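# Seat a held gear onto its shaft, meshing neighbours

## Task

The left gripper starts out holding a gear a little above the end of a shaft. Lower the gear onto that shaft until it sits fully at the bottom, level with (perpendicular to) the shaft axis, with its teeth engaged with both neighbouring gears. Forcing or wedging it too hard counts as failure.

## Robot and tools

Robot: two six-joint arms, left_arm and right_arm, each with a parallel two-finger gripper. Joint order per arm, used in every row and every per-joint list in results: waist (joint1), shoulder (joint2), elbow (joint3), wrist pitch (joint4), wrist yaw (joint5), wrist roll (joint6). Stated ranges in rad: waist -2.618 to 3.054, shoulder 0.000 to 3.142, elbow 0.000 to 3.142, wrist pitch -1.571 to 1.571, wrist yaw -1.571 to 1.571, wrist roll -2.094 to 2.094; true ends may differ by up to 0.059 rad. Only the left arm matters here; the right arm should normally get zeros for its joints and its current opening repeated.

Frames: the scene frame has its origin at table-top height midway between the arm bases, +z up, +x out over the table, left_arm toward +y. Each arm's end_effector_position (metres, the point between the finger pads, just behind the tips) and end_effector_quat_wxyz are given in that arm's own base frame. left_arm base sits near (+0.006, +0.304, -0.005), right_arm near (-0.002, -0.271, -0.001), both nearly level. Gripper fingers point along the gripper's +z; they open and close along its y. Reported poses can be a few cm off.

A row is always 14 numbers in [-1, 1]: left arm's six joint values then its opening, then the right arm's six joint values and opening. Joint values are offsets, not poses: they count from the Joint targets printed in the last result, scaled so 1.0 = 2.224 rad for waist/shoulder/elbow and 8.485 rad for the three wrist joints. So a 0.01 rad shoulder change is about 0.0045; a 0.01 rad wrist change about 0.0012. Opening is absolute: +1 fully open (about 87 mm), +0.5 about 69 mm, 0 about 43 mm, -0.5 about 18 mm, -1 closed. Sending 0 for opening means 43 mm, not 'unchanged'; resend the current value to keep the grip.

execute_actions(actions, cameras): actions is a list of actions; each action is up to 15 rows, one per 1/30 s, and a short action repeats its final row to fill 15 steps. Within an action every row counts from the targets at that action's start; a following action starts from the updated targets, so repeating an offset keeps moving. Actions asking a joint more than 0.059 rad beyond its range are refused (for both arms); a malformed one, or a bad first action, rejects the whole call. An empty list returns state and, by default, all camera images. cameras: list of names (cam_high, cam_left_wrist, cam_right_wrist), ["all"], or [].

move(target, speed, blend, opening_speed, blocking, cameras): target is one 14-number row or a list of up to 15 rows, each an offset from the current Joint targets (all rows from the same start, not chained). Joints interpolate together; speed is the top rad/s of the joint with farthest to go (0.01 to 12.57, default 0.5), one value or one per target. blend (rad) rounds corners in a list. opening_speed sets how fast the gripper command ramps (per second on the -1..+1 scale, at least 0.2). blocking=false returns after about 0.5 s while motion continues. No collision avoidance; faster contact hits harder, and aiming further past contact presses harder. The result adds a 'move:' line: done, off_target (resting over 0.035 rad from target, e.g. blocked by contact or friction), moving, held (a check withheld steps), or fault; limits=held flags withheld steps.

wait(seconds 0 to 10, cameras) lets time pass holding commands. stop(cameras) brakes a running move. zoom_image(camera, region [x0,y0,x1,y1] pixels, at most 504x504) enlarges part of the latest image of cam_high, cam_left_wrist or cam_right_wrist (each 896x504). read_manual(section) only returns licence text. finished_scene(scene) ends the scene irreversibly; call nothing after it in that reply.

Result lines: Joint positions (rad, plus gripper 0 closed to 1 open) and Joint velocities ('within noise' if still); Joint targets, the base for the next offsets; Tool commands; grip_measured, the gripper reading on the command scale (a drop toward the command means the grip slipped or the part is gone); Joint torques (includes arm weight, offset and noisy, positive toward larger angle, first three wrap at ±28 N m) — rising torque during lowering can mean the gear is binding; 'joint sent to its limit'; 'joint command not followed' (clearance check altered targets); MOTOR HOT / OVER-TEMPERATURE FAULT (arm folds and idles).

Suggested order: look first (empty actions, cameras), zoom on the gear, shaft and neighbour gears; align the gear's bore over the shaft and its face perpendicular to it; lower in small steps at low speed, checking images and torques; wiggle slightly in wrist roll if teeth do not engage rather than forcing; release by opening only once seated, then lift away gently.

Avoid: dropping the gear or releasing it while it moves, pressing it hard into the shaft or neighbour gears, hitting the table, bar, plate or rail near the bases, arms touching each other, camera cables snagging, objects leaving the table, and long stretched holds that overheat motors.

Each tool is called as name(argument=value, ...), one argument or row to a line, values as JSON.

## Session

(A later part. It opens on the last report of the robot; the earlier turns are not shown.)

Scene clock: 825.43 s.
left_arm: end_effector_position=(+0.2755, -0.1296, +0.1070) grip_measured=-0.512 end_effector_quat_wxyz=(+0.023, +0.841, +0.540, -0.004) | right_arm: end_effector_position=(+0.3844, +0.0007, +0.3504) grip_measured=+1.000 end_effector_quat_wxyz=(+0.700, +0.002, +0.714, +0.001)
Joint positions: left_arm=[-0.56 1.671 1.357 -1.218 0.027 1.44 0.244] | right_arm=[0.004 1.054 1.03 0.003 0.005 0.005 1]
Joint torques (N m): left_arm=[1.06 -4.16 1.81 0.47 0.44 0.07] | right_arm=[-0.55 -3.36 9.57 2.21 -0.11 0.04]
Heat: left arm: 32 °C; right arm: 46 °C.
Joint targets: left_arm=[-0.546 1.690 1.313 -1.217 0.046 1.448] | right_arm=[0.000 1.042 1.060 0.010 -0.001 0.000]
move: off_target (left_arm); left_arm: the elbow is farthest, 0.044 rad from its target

wait(
  seconds=0.1,
  cameras=["cam_left_wrist","cam_high"],
)

zoom_image(
  camera="cam_high",
  region=[480, 220, 560, 290],
)

zoom_image(
  camera="cam_left_wrist",
  region=[480, 130, 640, 340],
)

zoom_image(
  camera="cam_left_wrist",
  region=[310, 120, 480, 320],
)

Scene clock: 832.57 s.
left_arm: end_effector_position=(+0.2755, -0.1296, +0.1070) grip_measured=-0.512 end_effector_quat_wxyz=(+0.023, +0.841, +0.540, -0.004) | right_arm: end_effector_position=(+0.3844, +0.0007, +0.3504) grip_measured=+1.000 end_effector_quat_wxyz=(+0.700, +0.002, +0.714, +0.001)
Joint positions: left_arm=[-0.56 1.671 1.357 -1.218 0.027 1.44 0.244] | right_arm=[0.004 1.054 1.03 0.003 0.005 0.005 1]
Joint torques (N m): left_arm=[1.09 -4.15 1.68 0.46 0.46 0.05] | right_arm=[-0.57 -3.37 9.55 2.21 -0.11 0.04]
Heat: left arm: 32 °C; right arm: 46 °C.
Joint targets: left_arm=[-0.546 1.690 1.313 -1.217 0.046 1.448] | right_arm=[0.000 1.042 1.060 0.010 -0.001 0.000]
Tool commands: left_gripper/opening=-1.0 right_gripper/opening=+1.0
wait: 0.10 s; at rest from the start
camera_calibration:
cam_left_wrist: T_world_to_cam=[[-0.907136, 0.418895, -0.0403898, 0.307009], [0.244612, 0.602937, 0.759363, -0.0511852], [0.342446, 0.678966, -0.649412, 0.204595], [0, 0, 0, 1]] pos_world=[0.220957, -0.236656, 0.184135]
Images, in order (width x height): cam_high 896x504, cam_left_wrist 896x504.

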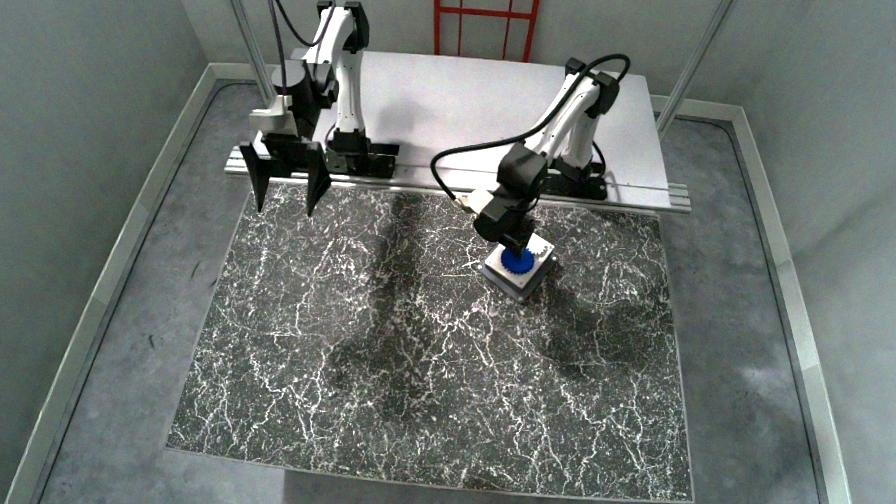

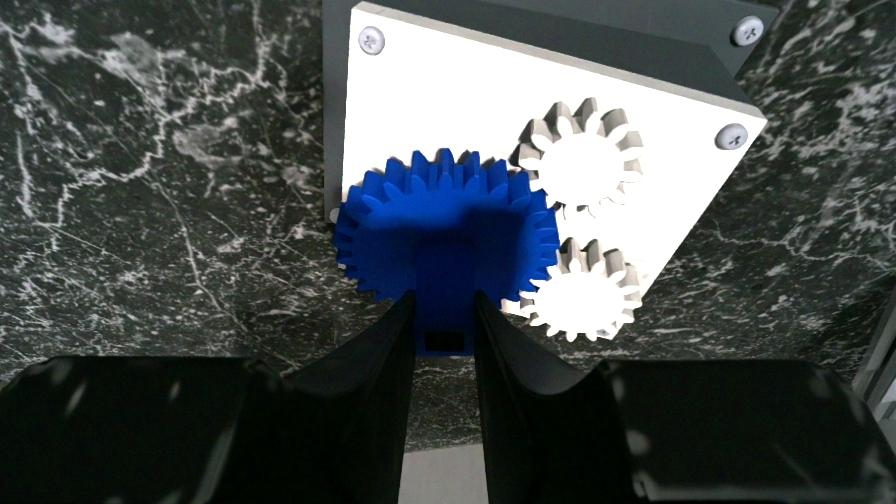

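Scaled by 6.300 from the camera's 896x504 image, which has a finer 1280x720 frame.

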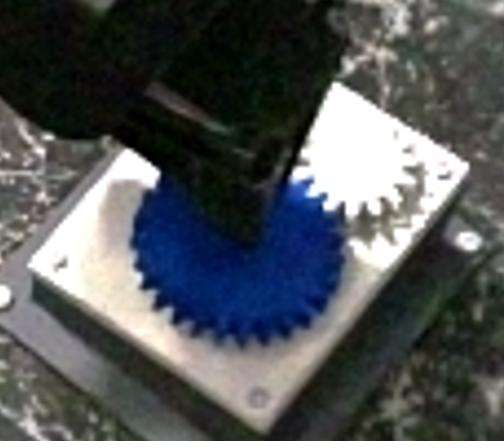

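Scaled by 2.400 from the camera's 896x504 image, which has a finer 1280x720 frame.

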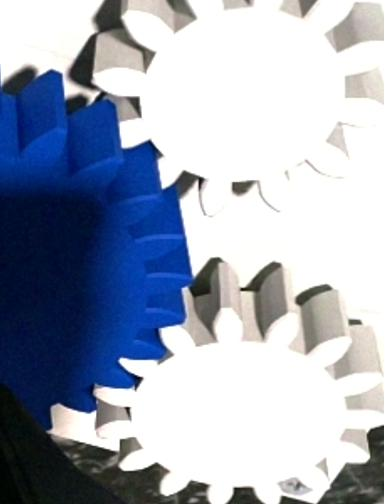

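Scaled by 2.520 from the camera's 896x504 image, which has a finer 1280x720 frame.

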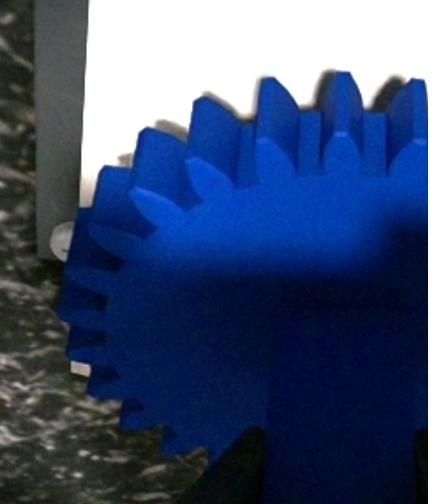

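move(
  target=[
    [-0.0055,0,0.015,-0.0008,-0.0008,0,-1,0,0,0,0,0,0,1],
    [-0.0055,0,0.015,-0.0008,-0.0008,0,-0.3,0,0,0,0,0,0,1],
  ],
  speed=0.1,
  opening_speed=0.5,
  cameras=["cam_left_wrist","cam_high"],
)

zoom_image(
  camera="cam_left_wrist",
  region=[310, 120, 640, 340],
)

Scene clock: 847.73 s.
left_arm: end_effector_position=(+0.2748, -0.1297, +0.1047) grip_measured=-0.300 end_effector_quat_wxyz=(+0.021, +0.841, +0.540, -0.006) | right_arm: end_effector_position=(+0.3844, +0.0007, +0.3504) grip_measured=+1.000 end_effector_quat_wxyz=(+0.700, +0.002, +0.714, +0.001)
Joint positions: left_arm=[-0.56 1.676 1.354 -1.217 0.029 1.44 0.35] | right_arm=[0.004 1.054 1.03 0.003 0.005 0.005 1]
Joint torques (N m): left_arm=[0.08 -4.56 4.56 0.37 0.33 0.05] | right_arm=[-0.55 -3.37 9.55 2.21 -0.11 0.04]
Heat: left arm: 31 °C; right arm: 46 °C.
Joint targets: left_arm=[-0.558 1.690 1.346 -1.224 0.039 1.447] | right_arm=[0.000 1.042 1.060 0.010 -0.001 0.000]
move: done
camera_calibration:
cam_left_wrist: T_world_to_cam=[[-0.907374, 0.419038, -0.0328626, 0.305607], [0.250268, 0.601426, 0.758718, -0.0510099], [0.337696, 0.680216, -0.65059, 0.205032], [0, 0, 0, 1]] pos_world=[0.220828, -0.236849, 0.182137]
Images, in order (width x height): cam_high 896x504, cam_left_wrist 896x504.

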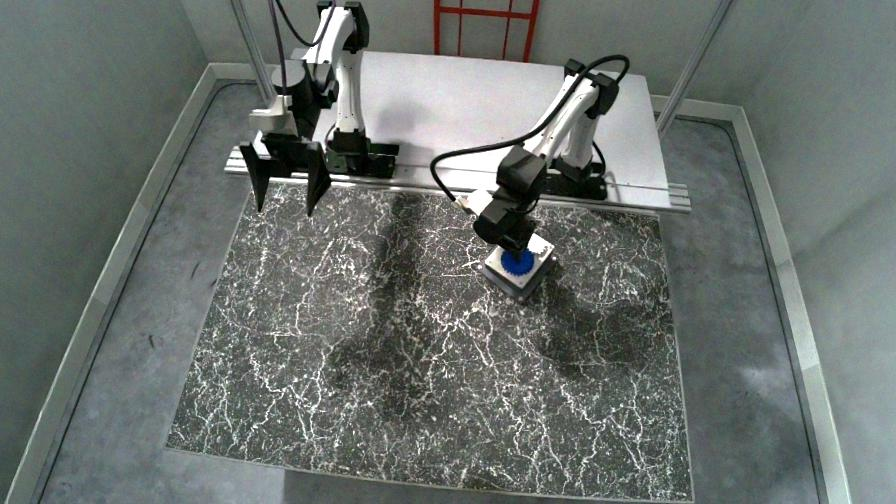

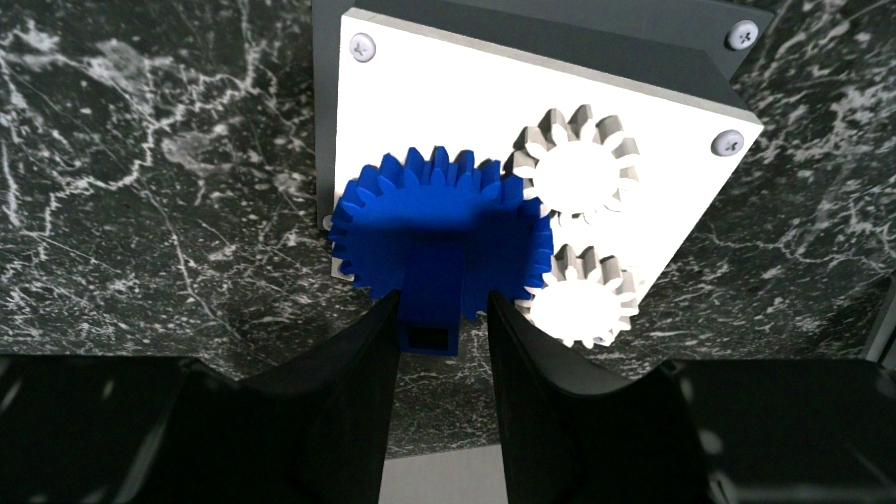

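Scaled by 1.527 from the camera's 896x504 image, which has a finer 1280x720 frame.

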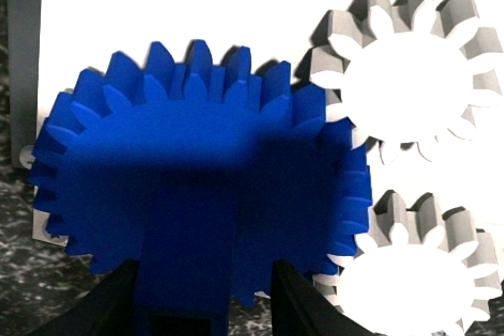

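move(
  target=[
    [0,0,0.0666,-0.0149,0,0,-0.3,0,0,0,0,0,0,1],
    [0,0,0.0666,-0.0149,0,0,-1,0,0,0,0,0,0,1],
  ],
  speed=0.3,
  opening_speed=1.5,
  cameras=["cam_left_wrist"],
)

zoom_image(
  camera="cam_left_wrist",
  region=[310, 120, 640, 340],
)

Scene clock: 856.70 s.
left_arm: end_effector_position=(+0.2771, -0.1313, +0.1346) grip_measured=-1.000 end_effector_quat_wxyz=(+0.024, +0.841, +0.540, -0.005) | right_arm: end_effector_position=(+0.3844, +0.0007, +0.3504) grip_measured=+1.000 end_effector_quat_wxyz=(+0.700, +0.002, +0.714, +0.001)
Joint positions: left_arm=[-0.56 1.678 1.475 -1.329 0.03 1.44 0] | right_arm=[0.004 1.054 1.03 0.003 0.005 0.005 1]
Joint torques (N m): left_arm=[0.03 -4.86 6.79 0.23 0.32 0.05] | right_arm=[-0.57 -3.37 9.55 2.21 -0.11 0.04]
Heat: left arm: 31 °C; right arm: 46 °C.
Joint targets: left_arm=[-0.558 1.690 1.494 -1.350 0.039 1.447] | right_arm=[0.000 1.042 1.060 0.010 -0.001 0.000]
move: done
camera_calibration:
cam_left_wrist: T_world_to_cam=[[-0.907162, 0.418988, -0.0388012, 0.310177], [0.246723, 0.604342, 0.757561, -0.0717522], [0.340858, 0.677658, -0.65161, 0.223662], [0, 0, 0, 1]] pos_world=[0.222847, -0.238164, 0.212132]
Images, in order (width x height): cam_left_wrist 896x504.

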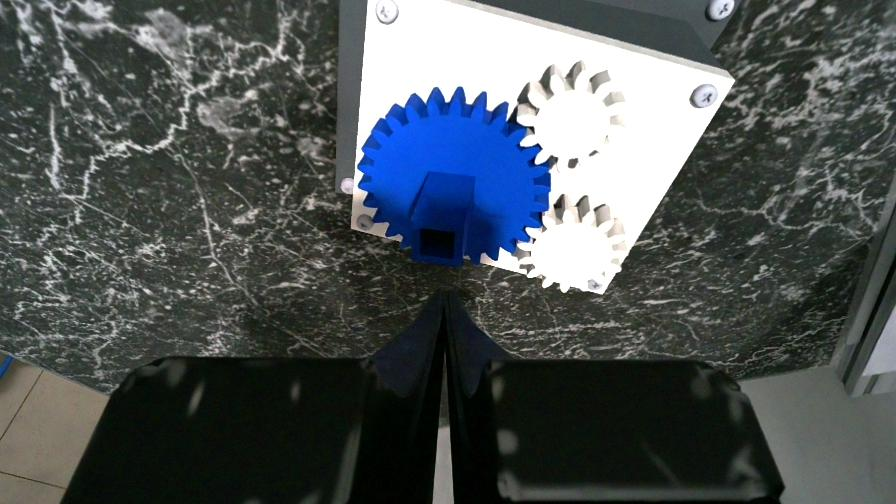

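Scaled by 1.527 from the camera's 896x504 image, which has a finer 1280x720 frame.

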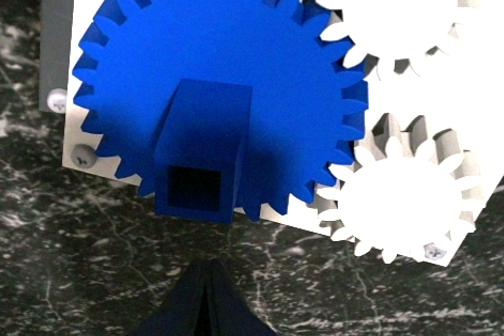

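zoom_image(
  camera="cam_left_wrist",
  region=[470, 60, 640, 300],
)

zoom_image(
  camera="cam_left_wrist",
  region=[340, 70, 510, 280],
)

Scaled by 2.100 from the camera's 896x504 image, which has a finer 1280x720 frame.

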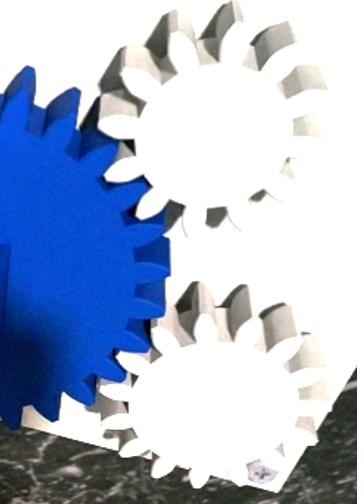

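Scaled by 2.400 from the camera's 896x504 image, which has a finer 1280x720 frame.

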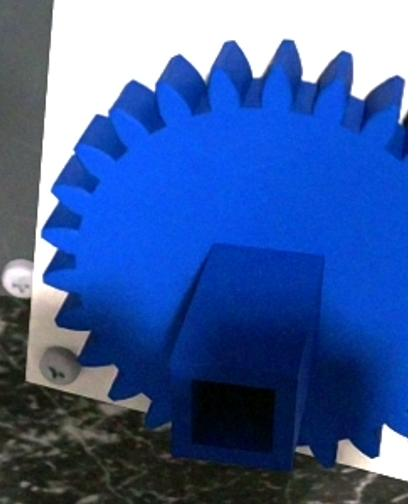

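move(
  target=[
    [-0.0151,0,0,0,0,0,-1,0,0,0,0,0,0,1],
    [-0.0151,0,-0.0319,0.0085,0,0,-1,0,0,0,0,0,0,1],
  ],
  speed=0.12,
  cameras=["cam_left_wrist"],
)

Scene clock: 882.00 s.
left_arm: end_effector_position=(+0.2724, -0.1385, +0.1234) grip_measured=-1.000 end_effector_quat_wxyz=(+0.022, +0.849, +0.528, -0.007) | right_arm: end_effector_position=(+0.3844, +0.0007, +0.3504) grip_measured=+1.000 end_effector_quat_wxyz=(+0.700, +0.002, +0.714, +0.001)
Joint positions: left_arm=[-0.588 1.678 1.431 -1.29 0.031 1.44 0] | right_arm=[0.004 1.054 1.03 0.003 0.005 0.005 1]
Joint torques (N m): left_arm=[-0.44 -4.86 4.59 0.53 0.32 0.05] | right_arm=[-0.57 -3.37 9.55 2.21 -0.11 0.04]
Heat: left arm: 32 °C; right arm: 46 °C.
Joint targets: left_arm=[-0.592 1.690 1.424 -1.278 0.039 1.447] | right_arm=[0.000 1.042 1.060 0.010 -0.001 0.000]
move: done
camera_calibration:
cam_left_wrist: T_world_to_cam=[[-0.895324, 0.444103, -0.0341664, 0.308118], [0.266619, 0.595795, 0.75759, -0.0643237], [0.356804, 0.669179, -0.651836, 0.217349], [0, 0, 0, 1]] pos_world=[0.215464, -0.243958, 0.200934]
Images, in order (width x height): cam_left_wrist 896x504.

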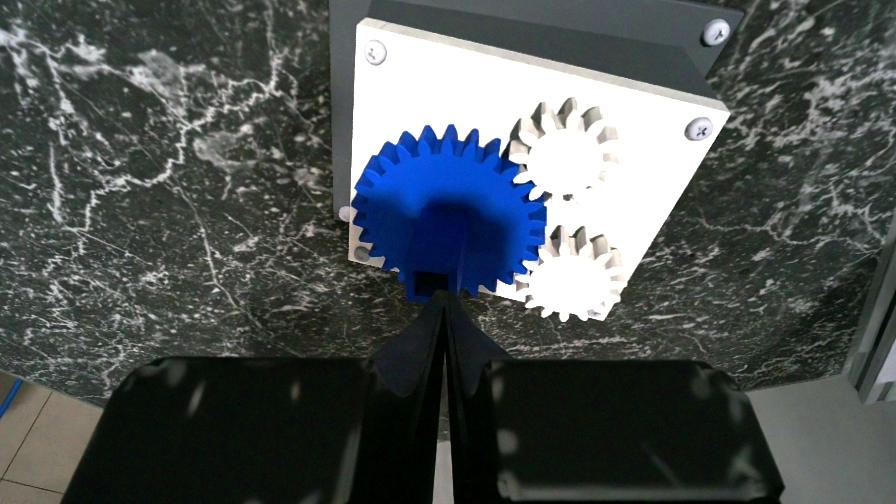

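move(
  target=[
    [-0.002,0,-0.009,0.001,0,0,-1,0,0,0,0,0,0,1],
    [-0.002,0,-0.016,0.002,0,0,-1,0,0,0,0,0,0,1],
  ],
  speed=0.08,
  cameras=["cam_left_wrist"],
)

zoom_image(
  camera="cam_left_wrist",
  region=[340, 110, 640, 330],
)

Scene clock: 887.33 s.
left_arm: end_effector_position=(+0.2695, -0.1377, +0.1173) grip_measured=-1.000 end_effector_quat_wxyz=(+0.016, +0.850, +0.527, -0.009) | right_arm: end_effector_position=(+0.3844, +0.0007, +0.3504) grip_measured=+1.000 end_effector_quat_wxyz=(+0.700, +0.002, +0.714, +0.001)
Joint positions: left_arm=[-0.591 1.678 1.407 -1.277 0.031 1.44 0] | right_arm=[0.004 1.054 1.03 0.003 0.005 0.005 1]
Joint torques (N m): left_arm=[-0.58 -4.83 3.7 0.57 0.32 0.05] | right_arm=[-0.57 -3.37 9.55 2.21 -0.11 0.04]
Heat: left arm: 32 °C; right arm: 46 °C.
Joint targets: left_arm=[-0.596 1.690 1.388 -1.261 0.039 1.447] | right_arm=[0.000 1.042 1.060 0.010 -0.001 0.000]
move: done
camera_calibration:
cam_left_wrist: T_world_to_cam=[[-0.894208, 0.447067, -0.0228477, 0.303819], [0.275652, 0.590127, 0.758792, -0.0627754], [0.352714, 0.672221, -0.650932, 0.215333], [0, 0, 0, 1]] pos_world=[0.213031, -0.243533, 0.194742]
Images, in order (width x height): cam_left_wrist 896x504.

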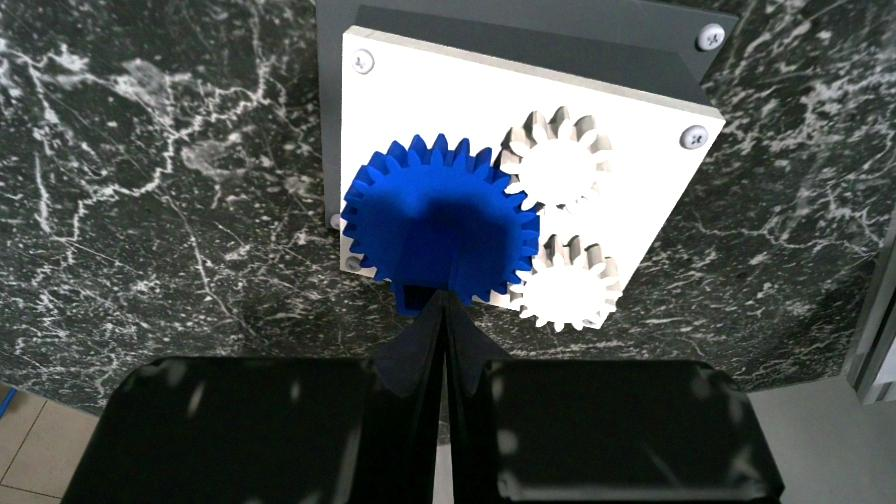

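Scaled by 1.680 from the camera's 896x504 image, which has a finer 1280x720 frame.

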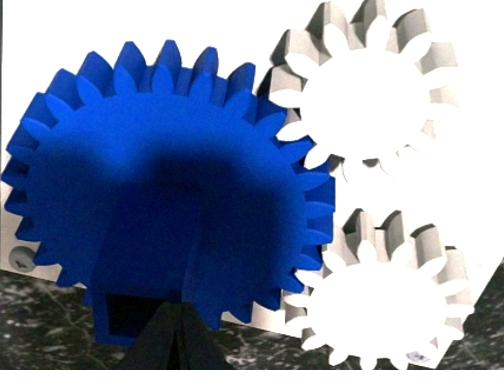

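move(
  target=[
    [0,0,0.0477,-0.0105,0,0,-1,0,0,0,0,0,0,1],
    [0.0211,0,0.0477,-0.0105,0,0,0,0,0,0,0,0,0,1],
    [0.0211,0,0.0477,-0.0105,0,0,0,0,0,0,0,0,0,1],
    [0.0211,0,-0.0194,0.0052,0,0,0,0,0,0,0,0,0,1],
  ],
  speed=0.25,
  opening_speed=2,
  cameras=["cam_left_wrist"],
)

zoom_image(
  camera="cam_left_wrist",
  region=[310, 110, 640, 330],
)

Scene clock: 921.07 s.
left_arm: end_effector_position=(+0.2720, -0.1270, +0.1034) grip_measured=+0.000 end_effector_quat_wxyz=(+0.014, +0.840, +0.542, -0.011) | right_arm: end_effector_position=(+0.3844, +0.0007, +0.3503) grip_measured=+1.000 end_effector_quat_wxyz=(+0.700, +0.002, +0.714, +0.001)
Joint positions: left_arm=[-0.556 1.678 1.352 -1.229 0.032 1.44 0.5] | right_arm=[0.004 1.054 1.03 0.003 0.005 0.005 1]
Joint torques (N m): left_arm=[0.39 -4.88 4.59 0.5 0.31 0.04] | right_arm=[-0.57 -3.37 9.55 2.21 -0.11 0.04]
Heat: left arm: 32 °C; right arm: 47 °C.
Joint targets: left_arm=[-0.550 1.690 1.345 -1.217 0.039 1.447] | right_arm=[0.000 1.042 1.060 0.009 -0.001 0.000]
move: done
camera_calibration:
cam_left_wrist: T_world_to_cam=[[-0.909478, 0.415433, -0.0162782, 0.300409], [0.259377, 0.597566, 0.758709, -0.0539041], [0.32492, 0.685807, -0.651227, 0.207543], [0, 0, 0, 1]] pos_world=[0.219762, -0.234923, 0.180945]
Images, in order (width x height): cam_left_wrist 896x504.

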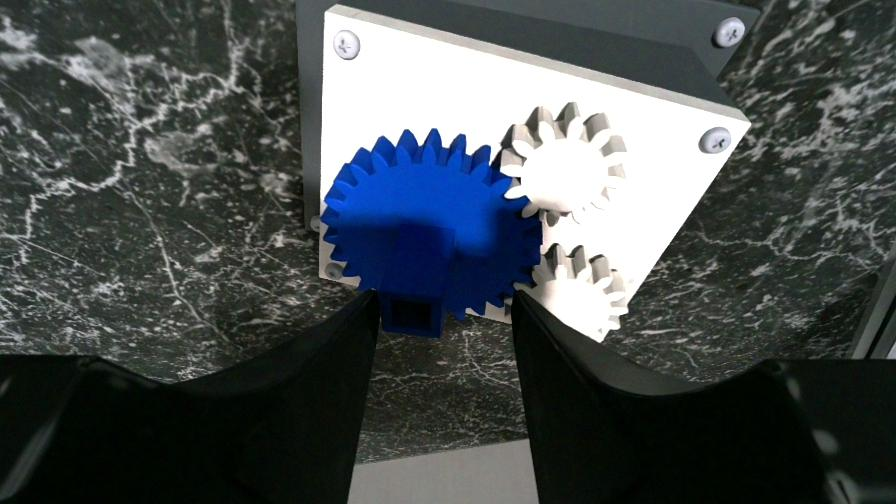

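Scaled by 1.527 from the camera's 896x504 image, which has a finer 1280x720 frame.

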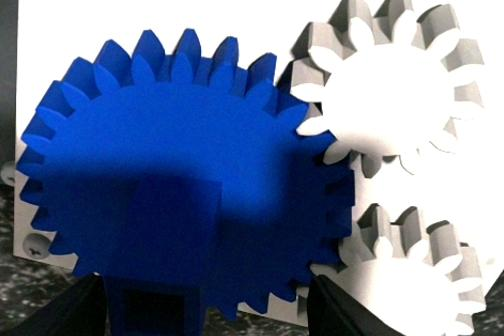

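move(
  target=[
    [0,0,0,0.0019,0,0,0,0,0,0,0,0,0,1],
    [0,0,0,0.0019,0,0,-1,0,0,0,0,0,0,1],
  ],
  speed=0.1,
  opening_speed=1,
  cameras=["cam_left_wrist"],
)

zoom_image(
  camera="cam_left_wrist",
  region=[310, 110, 640, 330],
)

Scene clock: 949.47 s.
left_arm: end_effector_position=(+0.2787, -0.1312, +0.1035) grip_measured=-0.495 end_effector_quat_wxyz=(+0.028, +0.840, +0.542, -0.004) | right_arm: end_effector_position=(+0.3844, +0.0007, +0.3503) grip_measured=+1.000 end_effector_quat_wxyz=(+0.700, +0.002, +0.714, +0.001)
Joint positions: left_arm=[-0.556 1.678 1.352 -1.197 0.032 1.44 0.253] | right_arm=[0.004 1.054 1.03 0.003 0.005 0.005 1]
Joint torques (N m): left_arm=[0.42 -4.93 4.66 0.43 0.31 0.06] | right_arm=[-0.55 -3.37 9.55 2.21 -0.11 0.04]
Heat: left arm: 32 °C; right arm: 47 °C.
Joint targets: left_arm=[-0.550 1.690 1.345 -1.201 0.039 1.447] | right_arm=[0.000 1.042 1.060 0.009 -0.001 0.000]
move: done
camera_calibration:
cam_left_wrist: T_world_to_cam=[[-0.908605, 0.41497, -0.047298, 0.311113], [0.239326, 0.610111, 0.755306, -0.0455753], [0.342286, 0.674955, -0.653663, 0.202225], [0, 0, 0, 1]] pos_world=[0.224367, -0.237789, 0.181325]
Images, in order (width x height): cam_left_wrist 896x504.

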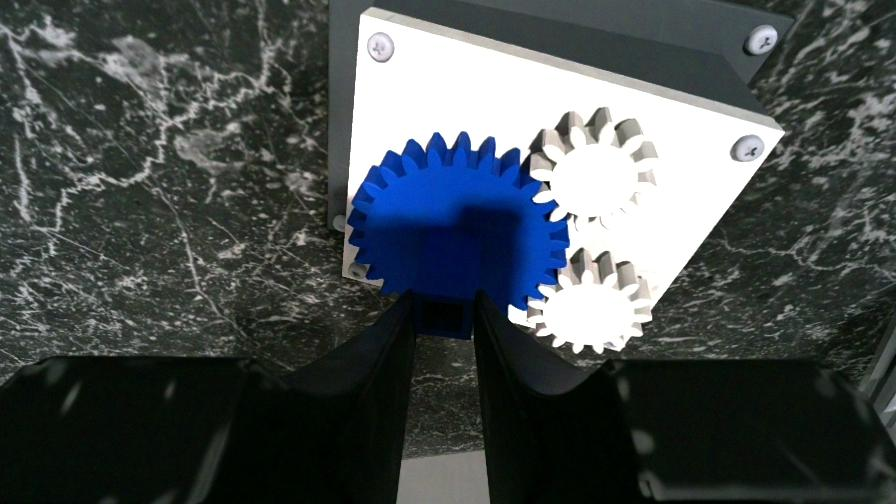

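Scaled by 1.527 from the camera's 896x504 image, which has a finer 1280x720 frame.

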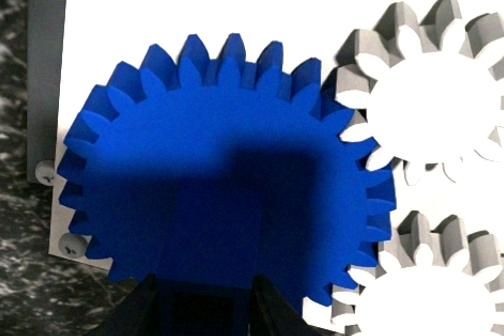

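move(
  target=[
    [0,0,-0.009,0.001,0,0,-1,0,0,0,0,0,0,1],
    [0,0,-0.013,0.001,0,0.005,-1,0,0,0,0,0,0,1],
    [0,0,-0.013,0.001,0,-0.005,-1,0,0,0,0,0,0,1],
    [0,0,-0.013,0.001,0,0,-1,0,0,0,0,0,0,1],
  ],
  speed=0.1,
  cameras=["cam_left_wrist"],
)

zoom_image(
  camera="cam_left_wrist",
  region=[310, 110, 640, 330],
)

Scene clock: 966.77 s.
left_arm: end_effector_position=(+0.2790, -0.1305, +0.1026) grip_measured=-0.493 end_effector_quat_wxyz=(+0.028, +0.838, +0.545, -0.002) | right_arm: end_effector_position=(+0.3844, +0.0007, +0.3503) grip_measured=+1.000 end_effector_quat_wxyz=(+0.700, +0.002, +0.714, +0.001)
Joint positions: left_arm=[-0.556 1.678 1.347 -1.192 0.028 1.431 0.254] | right_arm=[0.004 1.054 1.03 0.003 0.005 0.005 1]
Joint torques (N m): left_arm=[0.51 -4.88 2.73 0.47 0.34 0.13] | right_arm=[-0.55 -3.37 9.55 2.21 -0.11 0.04]
Heat: left arm: 32 °C; right arm: 47 °C.
Joint targets: left_arm=[-0.550 1.690 1.316 -1.192 0.039 1.447] | right_arm=[0.000 1.042 1.060 0.009 -0.001 0.000]
move: done
camera_calibration:
cam_left_wrist: T_world_to_cam=[[-0.912134, 0.406954, -0.0489982, 0.311193], [0.23157, 0.610252, 0.757607, -0.043414], [0.338212, 0.679692, -0.650869, 0.202636], [0, 0, 0, 1]] pos_world=[0.225369, -0.237878, 0.180028]
Images, in order (width x height): cam_left_wrist 896x504.

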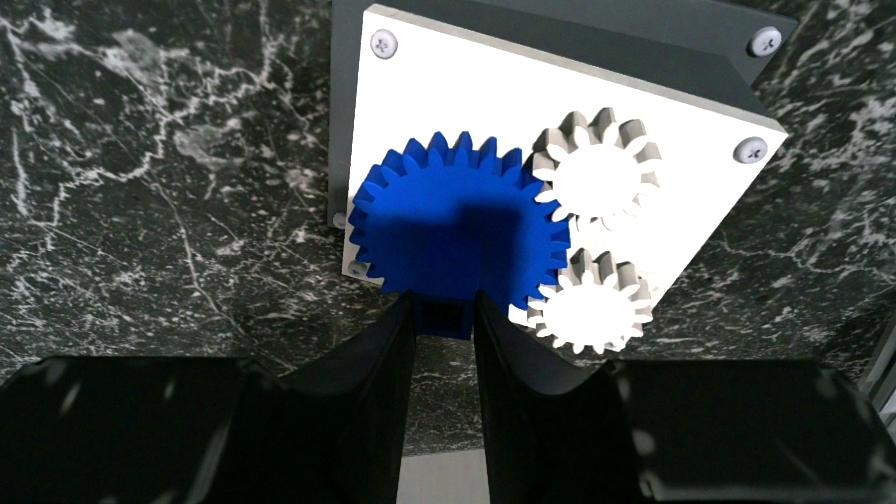

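Scaled by 1.527 from the camera's 896x504 image, which has a finer 1280x720 frame.

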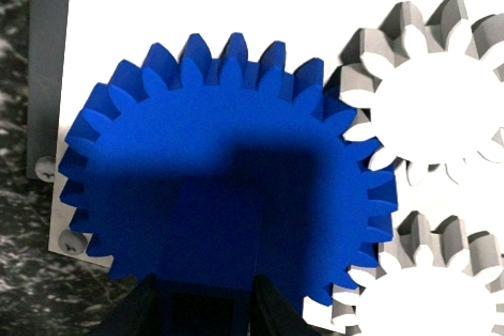

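move(
  target=[
    [0,0,0.009,0,0,-0.001,-1,0,0,0,0,0,0,1],
    [0,0,0.009,0,0,-0.001,-0.2,0,0,0,0,0,0,1],
  ],
  speed=0.1,
  opening_speed=0.5,
  cameras=["cam_left_wrist"],
)

zoom_image(
  camera="cam_left_wrist",
  region=[310, 110, 640, 330],
)

Scene clock: 978.60 s.
left_arm: end_effector_position=(+0.2784, -0.1305, +0.1014) grip_measured=-0.200 end_effector_quat_wxyz=(+0.027, +0.838, +0.545, -0.003) | right_arm: end_effector_position=(+0.3844, +0.0007, +0.3503) grip_measured=+1.000 end_effector_quat_wxyz=(+0.700, +0.002, +0.714, +0.001)
Joint positions: left_arm=[-0.556 1.679 1.344 -1.189 0.029 1.431 0.4] | right_arm=[0.004 1.054 1.03 0.003 0.005 0.005 1]
Joint torques (N m): left_arm=[0.44 -5 4.6 0.42 0.37 0.07] | right_arm=[-0.57 -3.37 9.55 2.21 -0.11 0.04]
Heat: left arm: 32 °C; right arm: 47 °C.
Joint targets: left_arm=[-0.550 1.690 1.336 -1.192 0.039 1.439] | right_arm=[0.000 1.042 1.060 0.009 -0.001 0.000]
move: done
camera_calibration:
cam_left_wrist: T_world_to_cam=[[-0.912093, 0.407285, -0.0469564, 0.310435], [0.233593, 0.61038, 0.756882, -0.0429162], [0.336928, 0.679378, -0.651863, 0.202448], [0, 0, 0, 1]] pos_world=[0.22496, -0.237779, 0.179028]
Images, in order (width x height): cam_left_wrist 896x504.

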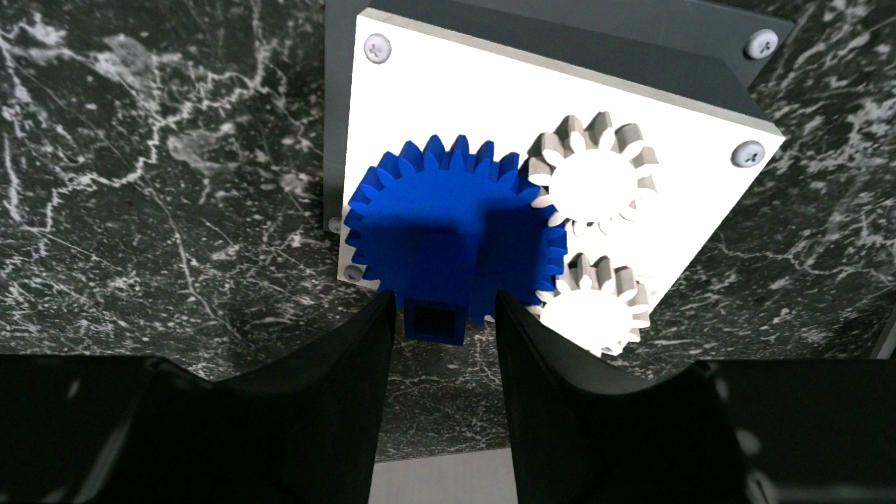

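Scaled by 1.527 from the camera's 896x504 image, which has a finer 1280x720 frame.

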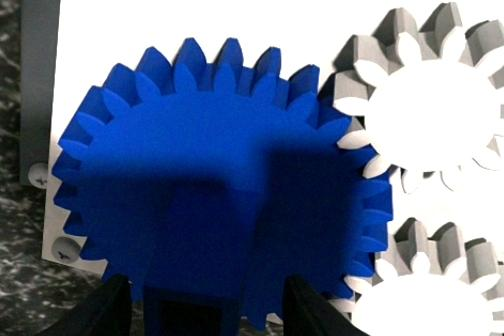

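move(
  target=[0,0,0.08,-0.0185,0,0,-0.2,0,0,0,0,0,0,1],
  speed=0.3,
  cameras=["cam_left_wrist"],
)

zoom_image(
  camera="cam_left_wrist",
  region=[340, 60, 640, 280],
)

Scene clock: 983.50 s.
left_arm: end_effector_position=(+0.2815, -0.1325, +0.1394) grip_measured=-0.200 end_effector_quat_wxyz=(+0.032, +0.838, +0.545, -0.001) | right_arm: end_effector_position=(+0.3844, +0.0007, +0.3503) grip_measured=+1.000 end_effector_quat_wxyz=(+0.700, +0.002, +0.714, +0.001)
Joint positions: left_arm=[-0.556 1.679 1.494 -1.328 0.03 1.431 0.4] | right_arm=[0.004 1.054 1.03 0.003 0.005 0.005 1]
Joint torques (N m): left_arm=[0.38 -4.88 6.65 0.27 0.32 0.05] | right_arm=[-0.55 -3.37 9.55 2.21 -0.11 0.04]
Heat: left arm: 33 °C; right arm: 47 °C.
Joint targets: left_arm=[-0.550 1.690 1.514 -1.349 0.039 1.439] | right_arm=[0.000 1.042 1.060 0.009 -0.001 0.000]
move: done
camera_calibration:
cam_left_wrist: T_world_to_cam=[[-0.911591, 0.406954, -0.0582215, 0.317138], [0.226412, 0.615207, 0.755154, -0.0681781], [0.343131, 0.67521, -0.652957, 0.225393], [0, 0, 0, 1]] pos_world=[0.227197, -0.239304, 0.217121]
Images, in order (width x height): cam_left_wrist 896x504.

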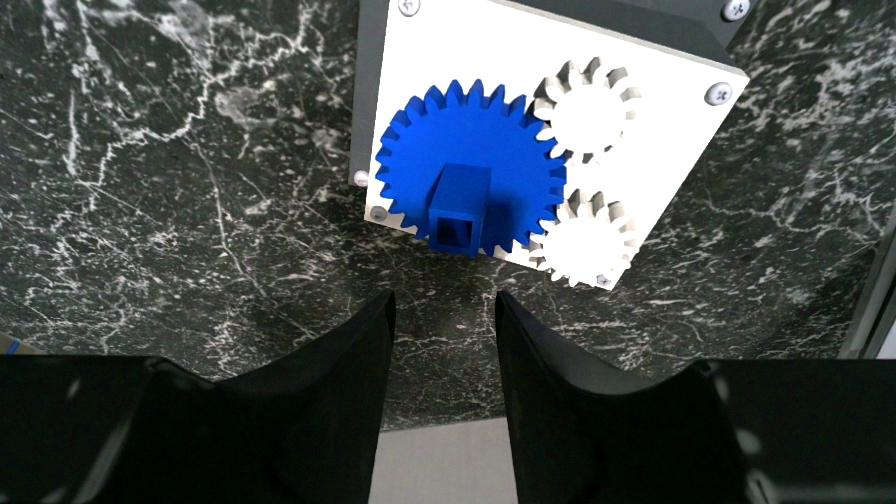

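Scaled by 1.680 from the camera's 896x504 image, which has a finer 1280x720 frame.

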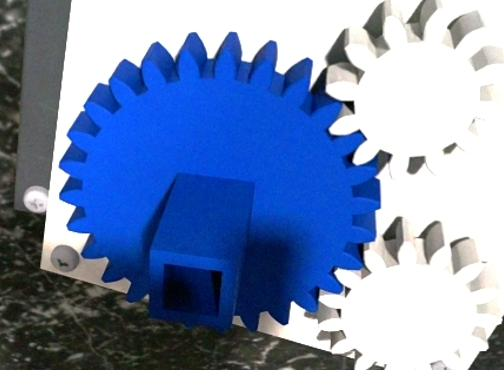

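finished_scene(
  scene=1,
)

The scene is finished: the task was done.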